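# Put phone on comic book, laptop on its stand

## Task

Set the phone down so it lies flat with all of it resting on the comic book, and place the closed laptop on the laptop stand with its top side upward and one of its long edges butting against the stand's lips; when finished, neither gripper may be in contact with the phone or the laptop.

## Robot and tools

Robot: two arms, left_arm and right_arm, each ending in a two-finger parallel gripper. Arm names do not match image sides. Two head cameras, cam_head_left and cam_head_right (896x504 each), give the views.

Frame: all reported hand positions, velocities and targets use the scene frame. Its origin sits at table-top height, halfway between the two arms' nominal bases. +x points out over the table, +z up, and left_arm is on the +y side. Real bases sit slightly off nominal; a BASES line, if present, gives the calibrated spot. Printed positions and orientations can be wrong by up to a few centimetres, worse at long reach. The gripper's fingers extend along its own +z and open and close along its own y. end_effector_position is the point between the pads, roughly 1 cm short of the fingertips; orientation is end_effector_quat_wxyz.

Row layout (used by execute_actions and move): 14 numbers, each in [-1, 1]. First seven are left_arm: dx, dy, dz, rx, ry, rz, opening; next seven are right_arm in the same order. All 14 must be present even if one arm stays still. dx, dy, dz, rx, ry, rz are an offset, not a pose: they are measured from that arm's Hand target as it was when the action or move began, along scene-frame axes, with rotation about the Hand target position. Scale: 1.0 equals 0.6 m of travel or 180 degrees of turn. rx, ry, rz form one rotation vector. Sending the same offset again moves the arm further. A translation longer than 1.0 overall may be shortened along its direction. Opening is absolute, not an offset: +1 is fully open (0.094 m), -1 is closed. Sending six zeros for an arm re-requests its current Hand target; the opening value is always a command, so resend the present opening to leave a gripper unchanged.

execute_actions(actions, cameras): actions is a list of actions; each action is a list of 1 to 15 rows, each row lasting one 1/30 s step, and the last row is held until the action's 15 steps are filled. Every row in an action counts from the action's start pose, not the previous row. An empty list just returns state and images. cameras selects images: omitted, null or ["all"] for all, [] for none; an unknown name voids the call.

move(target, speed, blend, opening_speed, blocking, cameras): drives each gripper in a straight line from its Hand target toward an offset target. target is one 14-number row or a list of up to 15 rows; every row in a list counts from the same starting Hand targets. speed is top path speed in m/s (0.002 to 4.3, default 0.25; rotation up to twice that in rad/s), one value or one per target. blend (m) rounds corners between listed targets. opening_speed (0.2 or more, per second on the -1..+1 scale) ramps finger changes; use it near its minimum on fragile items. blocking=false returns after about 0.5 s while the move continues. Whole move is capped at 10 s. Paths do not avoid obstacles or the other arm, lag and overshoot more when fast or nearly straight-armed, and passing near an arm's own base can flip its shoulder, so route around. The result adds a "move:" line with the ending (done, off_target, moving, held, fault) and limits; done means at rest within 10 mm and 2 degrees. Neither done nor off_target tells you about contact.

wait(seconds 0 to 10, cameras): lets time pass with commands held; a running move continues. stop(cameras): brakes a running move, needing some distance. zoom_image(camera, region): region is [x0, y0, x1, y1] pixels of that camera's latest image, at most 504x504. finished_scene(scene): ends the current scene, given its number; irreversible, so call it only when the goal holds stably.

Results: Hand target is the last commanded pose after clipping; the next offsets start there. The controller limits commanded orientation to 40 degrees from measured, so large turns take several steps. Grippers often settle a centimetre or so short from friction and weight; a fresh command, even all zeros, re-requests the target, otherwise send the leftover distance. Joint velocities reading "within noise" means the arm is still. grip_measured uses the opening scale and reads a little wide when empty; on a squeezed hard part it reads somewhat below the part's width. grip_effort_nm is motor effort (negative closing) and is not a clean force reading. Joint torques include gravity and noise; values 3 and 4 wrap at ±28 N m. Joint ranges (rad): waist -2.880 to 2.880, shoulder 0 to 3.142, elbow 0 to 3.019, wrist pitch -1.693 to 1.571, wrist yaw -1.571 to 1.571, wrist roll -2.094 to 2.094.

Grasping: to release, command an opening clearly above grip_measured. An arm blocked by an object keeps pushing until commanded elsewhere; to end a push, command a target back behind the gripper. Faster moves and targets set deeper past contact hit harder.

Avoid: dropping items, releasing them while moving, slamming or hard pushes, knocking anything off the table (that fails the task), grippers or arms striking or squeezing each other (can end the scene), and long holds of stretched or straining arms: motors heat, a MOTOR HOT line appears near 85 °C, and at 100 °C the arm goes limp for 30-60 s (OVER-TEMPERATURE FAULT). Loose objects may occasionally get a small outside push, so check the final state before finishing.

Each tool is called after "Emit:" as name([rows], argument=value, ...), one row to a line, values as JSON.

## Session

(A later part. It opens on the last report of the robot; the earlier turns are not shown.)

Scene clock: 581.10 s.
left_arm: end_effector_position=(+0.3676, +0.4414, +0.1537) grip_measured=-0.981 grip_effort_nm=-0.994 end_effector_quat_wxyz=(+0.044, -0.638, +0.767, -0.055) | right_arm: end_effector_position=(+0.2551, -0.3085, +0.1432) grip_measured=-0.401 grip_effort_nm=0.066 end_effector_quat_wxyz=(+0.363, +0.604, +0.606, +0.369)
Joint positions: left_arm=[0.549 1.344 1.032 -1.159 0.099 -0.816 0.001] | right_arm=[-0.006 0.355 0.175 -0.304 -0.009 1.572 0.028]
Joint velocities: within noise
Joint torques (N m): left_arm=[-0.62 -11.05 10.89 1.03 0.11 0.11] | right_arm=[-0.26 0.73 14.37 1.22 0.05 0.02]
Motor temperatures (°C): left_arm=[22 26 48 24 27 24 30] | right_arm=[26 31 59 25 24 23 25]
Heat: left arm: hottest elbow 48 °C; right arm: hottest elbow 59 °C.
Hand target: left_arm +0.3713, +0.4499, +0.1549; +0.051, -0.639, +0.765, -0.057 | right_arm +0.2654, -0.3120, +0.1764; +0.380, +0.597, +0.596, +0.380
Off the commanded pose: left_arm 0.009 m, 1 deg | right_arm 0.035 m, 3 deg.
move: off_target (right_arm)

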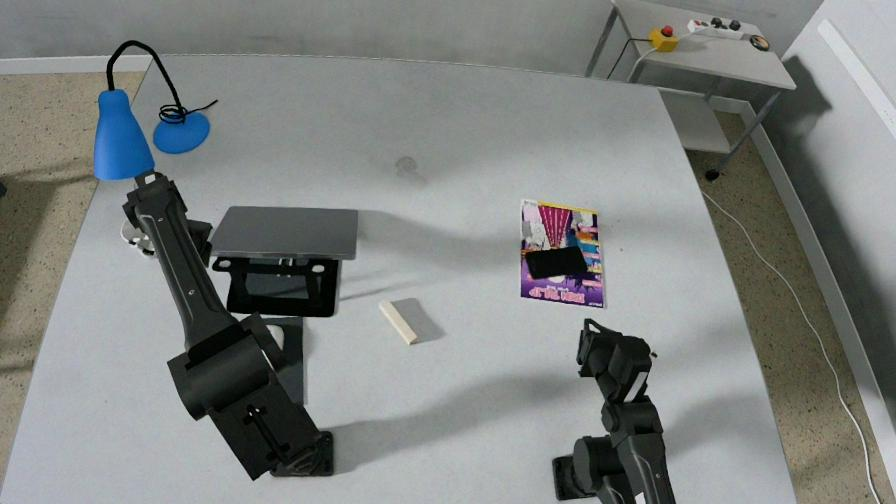

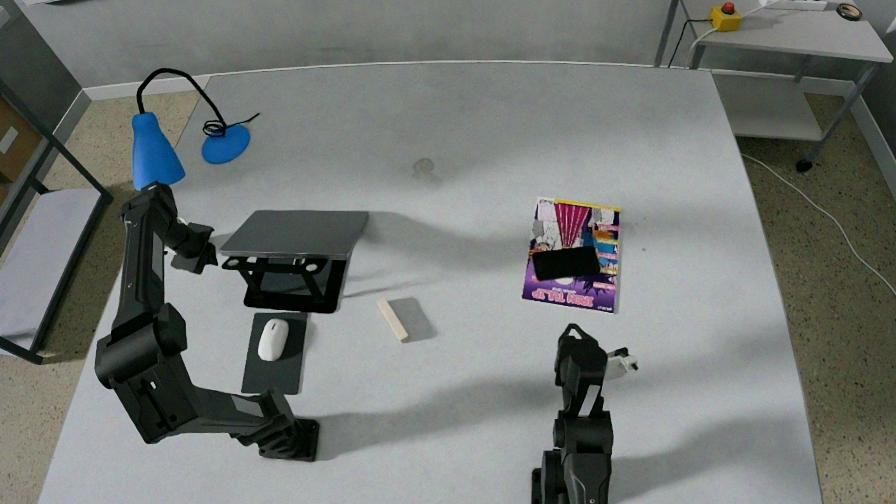

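Emit:
move([
  [-0.015,0.0,-0.035,0,0,0,-1,0,0,0,0,0,0,-0.4],
  [-0.01,-0.025,-0.035,0,0,0,-1,0,0,0,0,0,0,-0.4],
], speed=0.06)

Emit:
zoom_image(camera="cam_head_right", region=[160, 220, 290, 300])

Emit:
zoom_image(camera="cam_head_left", region=[190, 190, 370, 290])

Scene clock: 585.70 s.
left_arm: end_effector_position=(+0.3627, +0.4399, +0.1348) grip_measured=-0.981 grip_effort_nm=-0.999 end_effector_quat_wxyz=(+0.047, -0.641, +0.764, -0.056) | right_arm: end_effector_position=(+0.2551, -0.3085, +0.1432) grip_measured=-0.401 grip_effort_nm=0.061 end_effector_quat_wxyz=(+0.363, +0.604, +0.606, +0.369)
Joint positions: left_arm=[0.553 1.344 0.979 -1.099 0.1 -0.82 0.001] | right_arm=[-0.006 0.355 0.175 -0.304 -0.009 1.572 0.028]
Joint velocities: within noise
Joint torques (N m): left_arm=[-2.43 -11.93 8.7 0.96 -0.04 -0.1] | right_arm=[-0.26 0.79 14.39 1.2 0.05 0.03]
Motor temperatures (°C): left_arm=[22 26 48 24 27 24 30] | right_arm=[26 31 60 25 24 23 25]
Heat: left arm: hottest elbow 48 °C; right arm: hottest elbow 60 °C.
Hand target: left_arm +0.3653, +0.4350, +0.1339; +0.051, -0.639, +0.765, -0.057 | right_arm +0.2654, -0.3120, +0.1764; +0.380, +0.597, +0.596, +0.380
Off the commanded pose: left_arm 0.006 m, 1 deg | right_arm 0.035 m, 3 deg.
move: off_target (right_arm)

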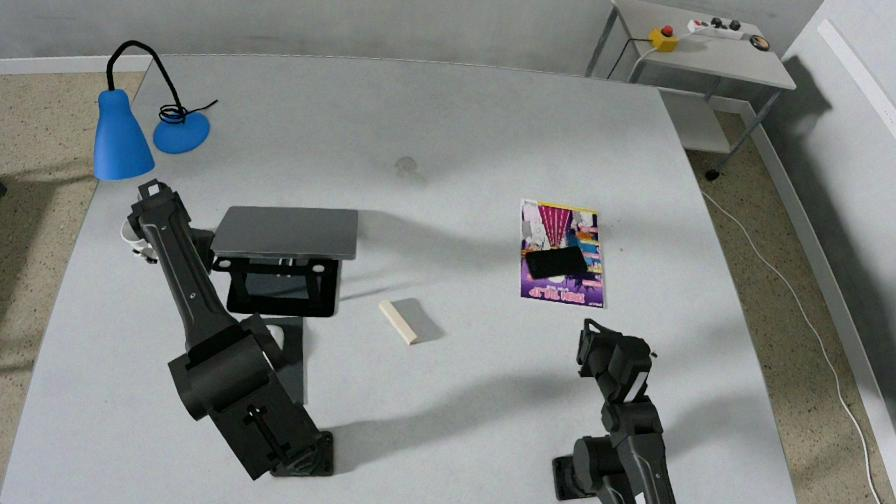

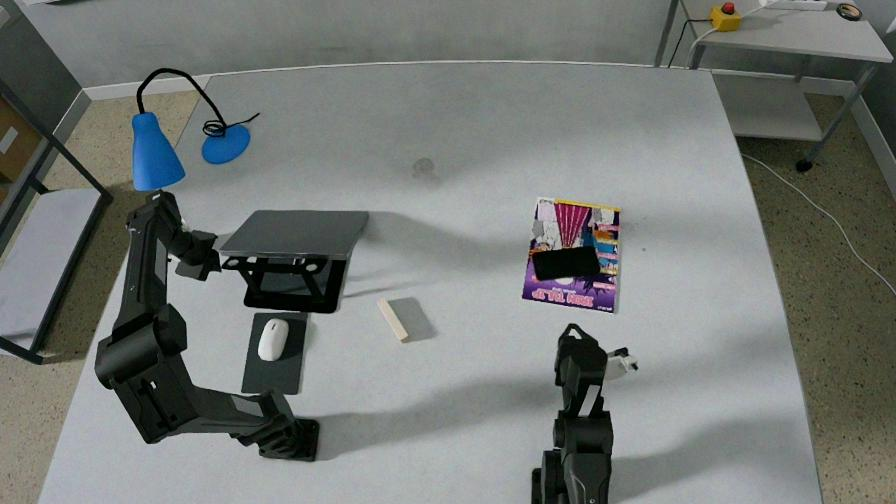

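Scaled by 3.877.

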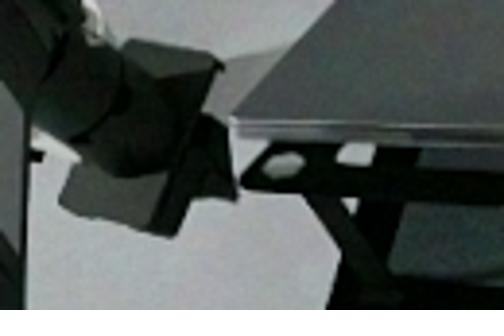

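Scaled by 2.800.

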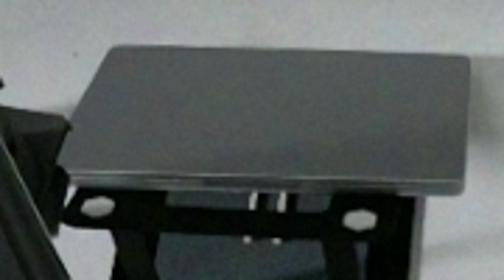

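Emit:
move(target=[0.055,-0.006,0.02,0,0,0,-1,0,0,0,0,0,0,-0.4], speed=0.05)

Emit:
zoom_image(camera="cam_head_right", region=[160, 220, 290, 300])

Emit:
zoom_image(camera="cam_head_left", region=[190, 190, 370, 290])

Scene clock: 589.33 s.
left_arm: end_effector_position=(+0.3753, +0.4386, +0.1350) grip_measured=-0.981 grip_effort_nm=-0.989 end_effector_quat_wxyz=(+0.044, -0.649, +0.758, -0.045) | right_arm: end_effector_position=(+0.2551, -0.3085, +0.1432) grip_measured=-0.401 grip_effort_nm=0.066 end_effector_quat_wxyz=(+0.363, +0.604, +0.606, +0.369)
Joint positions: left_arm=[0.522 1.374 1.01 -1.105 0.075 -0.871 0.001] | right_arm=[-0.006 0.355 0.175 -0.304 -0.009 1.572 0.028]
Joint velocities: within noise
Joint torques (N m): left_arm=[-4.48 -10.52 14.01 0.29 0.69 -0.09] | right_arm=[-0.21 0.85 14.35 1.21 0.05 0.02]
Motor temperatures (°C): left_arm=[22 26 48 24 27 24 30] | right_arm=[26 31 60 25 24 23 25]
Heat: left arm: hottest elbow 48 °C; right arm: hottest elbow 60 °C.
Hand target: left_arm +0.3982, +0.4313, +0.1459; +0.051, -0.639, +0.765, -0.057 | right_arm +0.2654, -0.3120, +0.1764; +0.380, +0.597, +0.596, +0.380
Off the commanded pose: left_arm 0.026 m, 2 deg | right_arm 0.035 m, 3 deg.
move: off_target (left_arm, right_arm)

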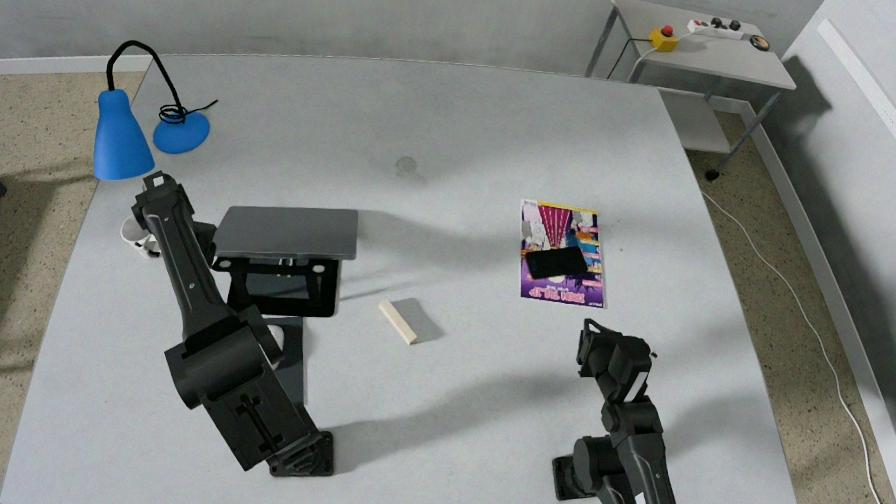

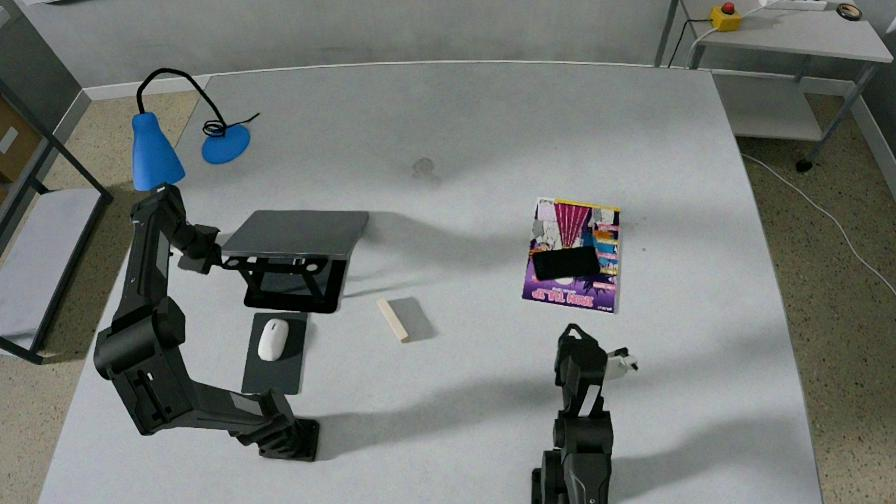

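Scaled by 3.877.

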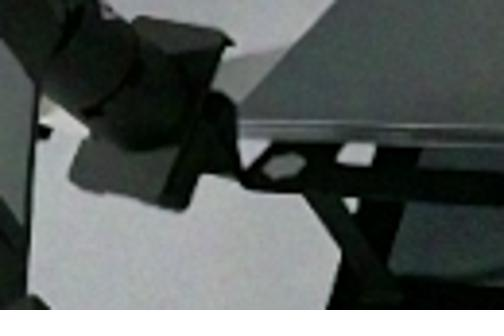

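Scaled by 2.800.

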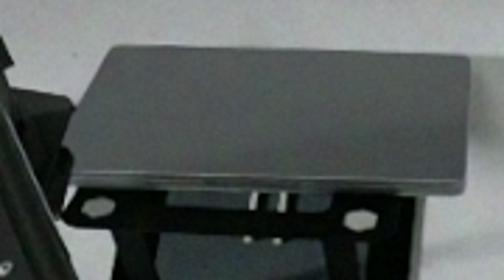

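Emit:
move([
  [-0.02,0.0,0.0,0,0,0,-1,0,0,0,0,0,0,-0.4],
  [-0.01,0.035,0.0,0,0,0,-1,0,0,0,0,0,0,-0.4],
  [0.055,0.035,0.015,0,0,0,-1,0,0,0,0,0,0,-0.4],
], speed=0.05)

Emit:
zoom_image(camera="cam_head_right", region=[160, 220, 290, 300])

Emit:
zoom_image(camera="cam_head_left", region=[190, 190, 370, 290])

Scene clock: 594.07 s.
left_arm: end_effector_position=(+0.3987, +0.4457, +0.1325) grip_measured=-0.981 grip_effort_nm=-0.989 end_effector_quat_wxyz=(+0.021, -0.646, +0.761, -0.049) | right_arm: end_effector_position=(+0.2551, -0.3085, +0.1432) grip_measured=-0.401 grip_effort_nm=0.066 end_effector_quat_wxyz=(+0.363, +0.604, +0.606, +0.369)
Joint positions: left_arm=[0.513 1.465 1.098 -1.147 0.091 -0.867 0.001] | right_arm=[-0.006 0.355 0.175 -0.304 -0.009 1.572 0.028]
Joint velocities: within noise
Joint torques (N m): left_arm=[-3.78 -11.58 16.57 0.43 0.15 -0.06] | right_arm=[-0.21 0.79 14.38 1.21 0.05 0.03]
Motor temperatures (°C): left_arm=[22 26 48 24 27 24 30] | right_arm=[26 31 60 25 24 23 25]
Heat: left arm: hottest elbow 48 °C; right arm: hottest elbow 60 °C.
Hand target: left_arm +0.4312, +0.4523, +0.1548; +0.051, -0.639, +0.765, -0.057 | right_arm +0.2654, -0.3120, +0.1764; +0.380, +0.597, +0.596, +0.380
Off the commanded pose: left_arm 0.040 m, 4 deg | right_arm 0.035 m, 3 deg.
move: off_target (left_arm, right_arm)

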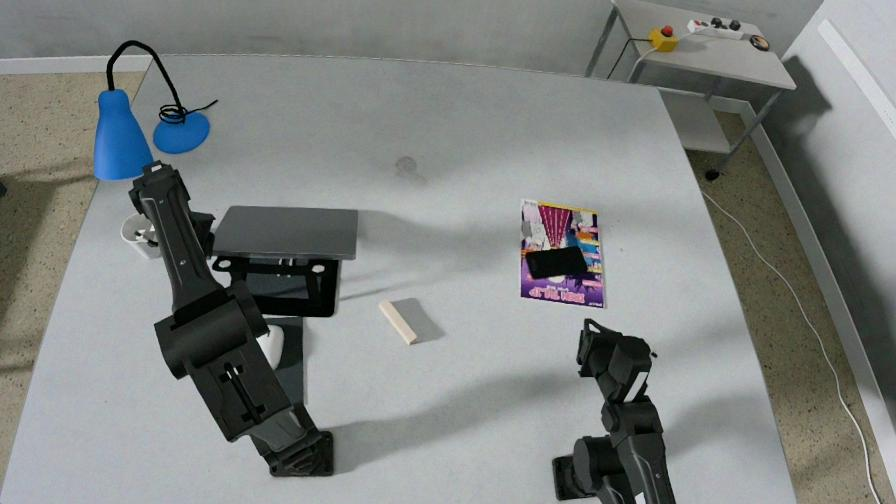

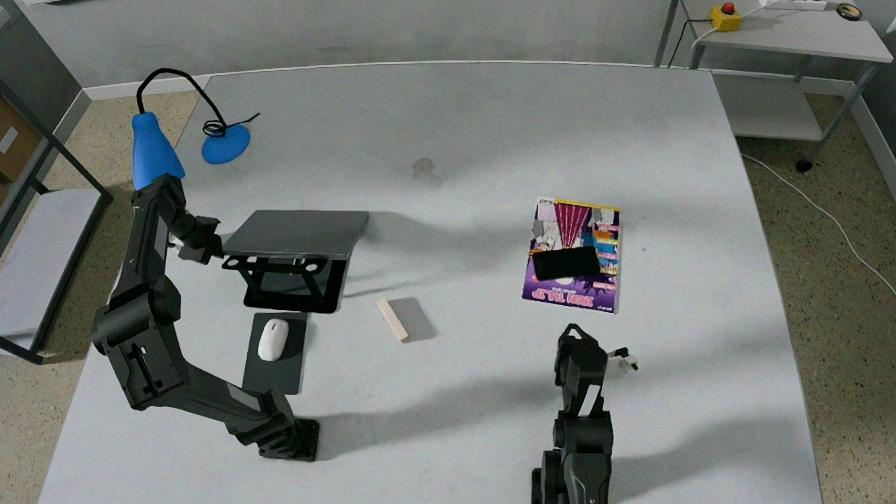

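Scaled by 3.877.

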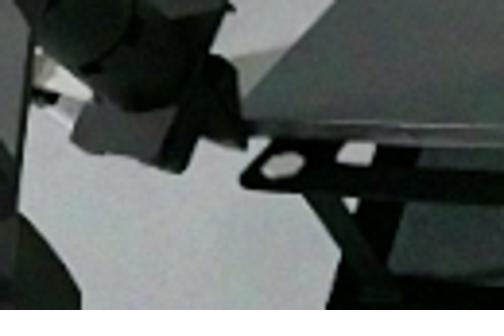

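Scaled by 2.800.

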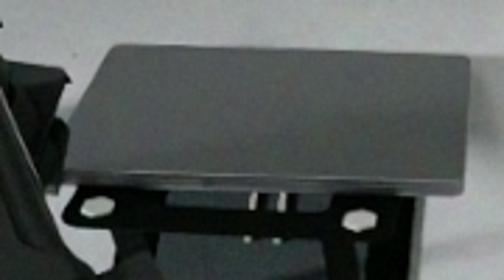

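Emit:
move(target=[0.02,0.0,0.003,0,0,0,-1,0,0,0,0,0,0,-0.4], speed=0.04)

Emit:
zoom_image(camera="cam_head_right", region=[160, 220, 290, 300])

Emit:
zoom_image(camera="cam_head_left", region=[190, 190, 370, 290])

Scene clock: 597.93 s.
left_arm: end_effector_position=(+0.4061, +0.4496, +0.1299) grip_measured=-0.981 grip_effort_nm=-0.994 end_effector_quat_wxyz=(+0.016, -0.650, +0.758, -0.045) | right_arm: end_effector_position=(+0.2551, -0.3085, +0.1432) grip_measured=-0.401 grip_effort_nm=0.066 end_effector_quat_wxyz=(+0.363, +0.604, +0.606, +0.369)
Joint positions: left_arm=[0.509 1.495 1.124 -1.152 0.083 -0.882 0.001] | right_arm=[-0.006 0.355 0.175 -0.304 -0.009 1.572 0.028]
Joint velocities: within noise
Joint torques (N m): left_arm=[-4.31 -12.28 16.85 0.44 0.43 -0.1] | right_arm=[-0.21 0.85 14.39 1.18 0.05 0.02]
Motor temperatures (°C): left_arm=[22 26 48 24 27 24 30] | right_arm=[26 31 60 25 24 23 25]
Heat: left arm: hottest elbow 48 °C; right arm: hottest elbow 60 °C.
Hand target: left_arm +0.4432, +0.4523, +0.1566; +0.051, -0.639, +0.765, -0.056 | right_arm +0.2654, -0.3120, +0.1764; +0.380, +0.597, +0.596, +0.380
Off the commanded pose: left_arm 0.046 m, 4 deg | right_arm 0.035 m, 3 deg.
move: off_target (left_arm, right_arm)

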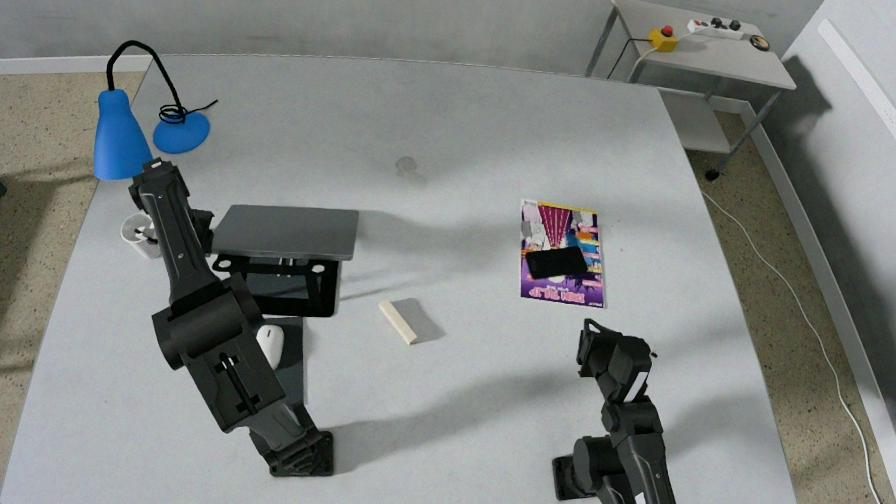

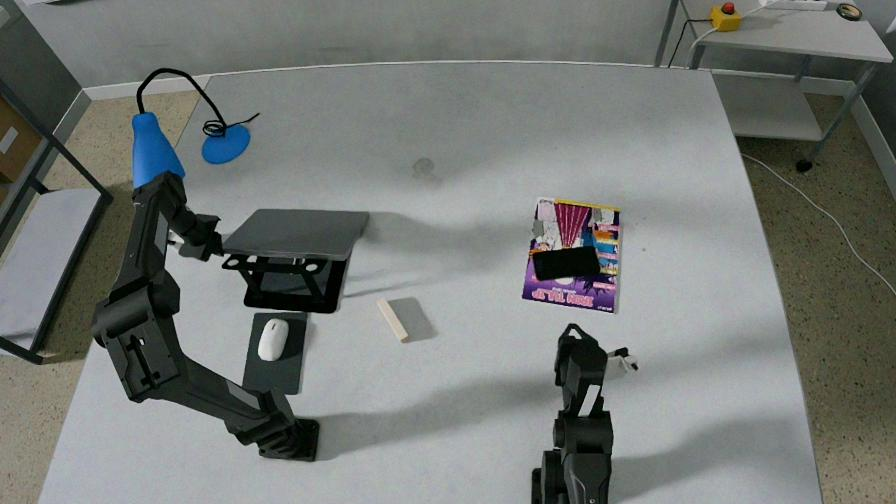

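Scaled by 3.877.

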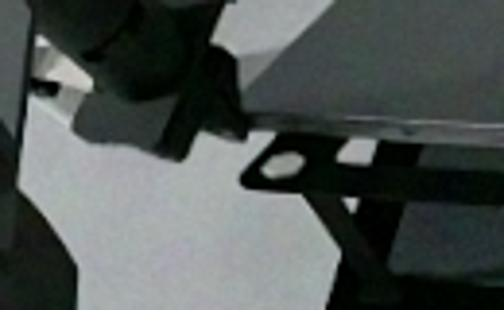

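Scaled by 2.800.

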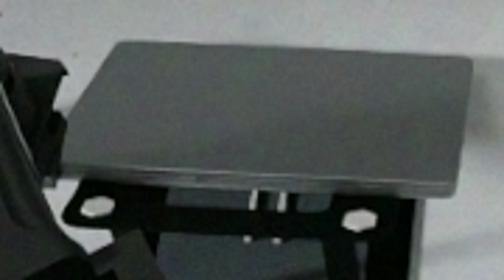

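Emit:
move([
  [-0.09,0.01,0.0,0,0,0,-1,0,0,0,0,0,0,-0.4],
  [-0.14,0.0,0.2,0,0,0,-1,0,0,0,0,0,0,-0.4],
  [-0.3,-0.35,0.25,0,0,0,-1,0,0,0,0,0,0,-0.4],
], speed=[0.08,0.2,0.25])

Emit:
zoom_image(camera="cam_head_left", region=[190, 190, 370, 290])

Emit:
zoom_image(camera="cam_head_right", region=[210, 190, 390, 290])

Scene clock: 604.70 s.
left_arm: end_effector_position=(+0.2660, +0.2455, +0.3095) grip_measured=-0.981 grip_effort_nm=-0.989 end_effector_quat_wxyz=(+0.057, -0.640, +0.764, -0.062) | right_arm: end_effector_position=(+0.2551, -0.3085, +0.1432) grip_measured=-0.401 grip_effort_nm=0.061 end_effector_quat_wxyz=(+0.363, +0.604, +0.606, +0.369)
Joint positions: left_arm=[0.004 0.853 1.095 -1.647 0.026 -1.365 0.001] | right_arm=[-0.006 0.355 0.175 -0.304 -0.009 1.572 0.028]
Joint velocities: within noise
Joint torques (N m): left_arm=[-2.43 -3.84 9.36 0.09 -0.17 -0.08] | right_arm=[-0.21 0.79 14.37 1.2 0.05 0.02]
Motor temperatures (°C): left_arm=[22 26 48 24 27 24 30] | right_arm=[26 31 60 25 24 23 25]
Heat: left arm: hottest elbow 48 °C; right arm: hottest elbow 60 °C.
Hand target: left_arm +0.2631, +0.2424, +0.3066; +0.051, -0.639, +0.765, -0.056 | right_arm +0.2654, -0.3120, +0.1764; +0.380, +0.597, +0.596, +0.380
Off the commanded pose: left_arm 0.005 m, 1 deg | right_arm 0.035 m, 3 deg.
move: off_target (right_arm)

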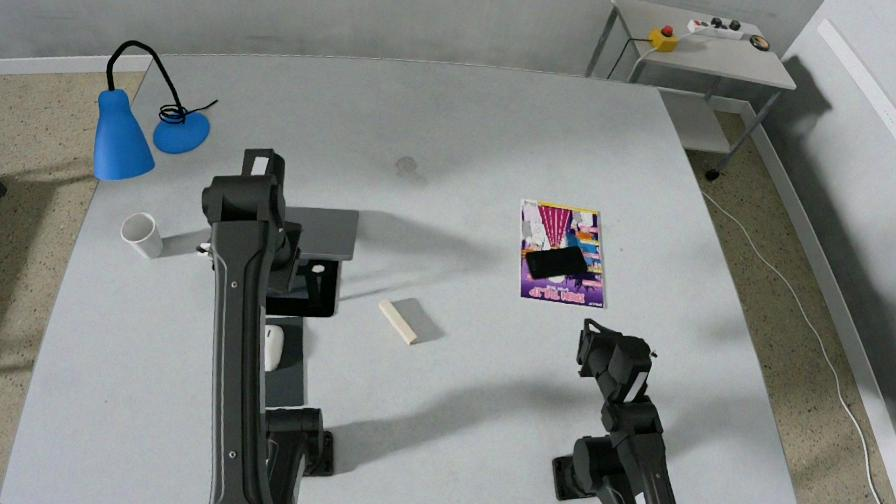

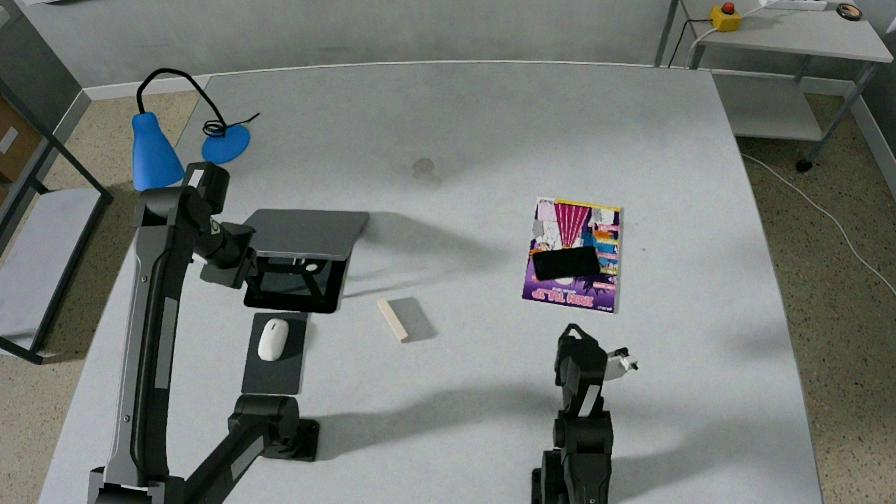

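Scaled by 2.800.

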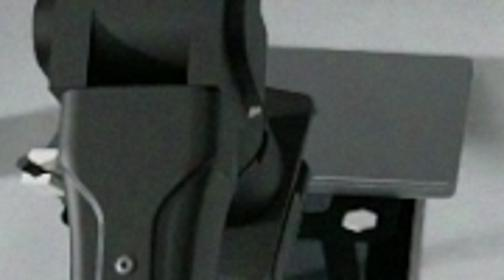

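Scaled by 2.800.

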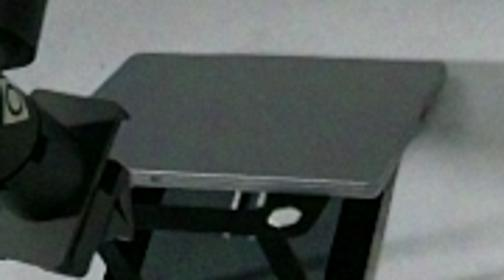

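Emit:
move(target=[0,-0.45,0.0,0,0,-0.1,-0.9,0,0,0,0,0,0,-0.4], speed=0.25)

Emit:
zoom_image(camera="cam_head_left", region=[190, 190, 370, 290])

Emit:
zoom_image(camera="cam_head_right", region=[210, 190, 390, 290])

Scene clock: 608.90 s.
left_arm: end_effector_position=(+0.2531, -0.0104, +0.2802) grip_measured=-0.902 grip_effort_nm=0.129 end_effector_quat_wxyz=(+0.035, -0.512, +0.858, -0.030) | right_arm: end_effector_position=(+0.2551, -0.3085, +0.1432) grip_measured=-0.401 grip_effort_nm=0.066 end_effector_quat_wxyz=(+0.363, +0.604, +0.606, +0.369)
Joint positions: left_arm=[-0.908 1.174 1.224 -1.551 -0.061 -1.953 0.005] | right_arm=[-0.006 0.355 0.175 -0.304 -0.009 1.572 0.028]
Joint velocities: within noise
Joint torques (N m): left_arm=[-2.67 -8.53 16.77 0.64 -0.21 -0.1] | right_arm=[-0.26 0.79 14.37 1.2 0.05 0.02]
Motor temperatures (°C): left_arm=[22 26 48 24 27 24 30] | right_arm=[26 31 60 25 24 23 25]
Heat: left arm: hottest elbow 48 °C; right arm: hottest elbow 60 °C.
Hand target: left_arm +0.2632, -0.0276, +0.3067; +0.042, -0.512, +0.856, -0.064 | right_arm +0.2654, -0.3120, +0.1764; +0.380, +0.597, +0.596, +0.380
Off the commanded pose: left_arm 0.033 m, 4 deg | right_arm 0.035 m, 3 deg.
move: off_target (left_arm, right_arm)

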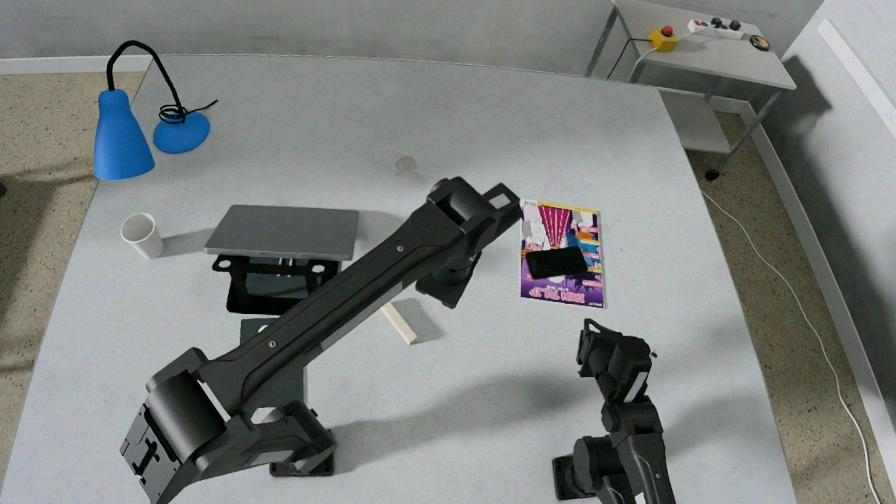

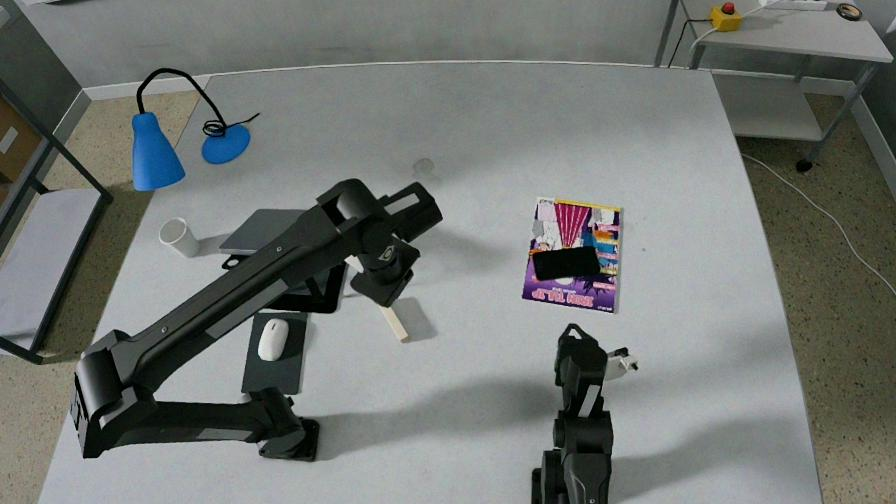

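Scaled by 2.800.

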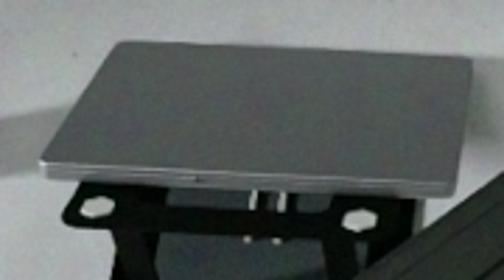

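Scaled by 2.800.

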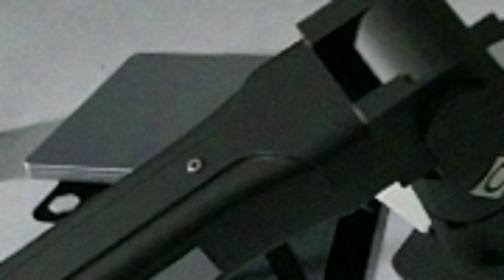

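Emit:
finished_scene(scene=2)

The scene is finished: the task was done.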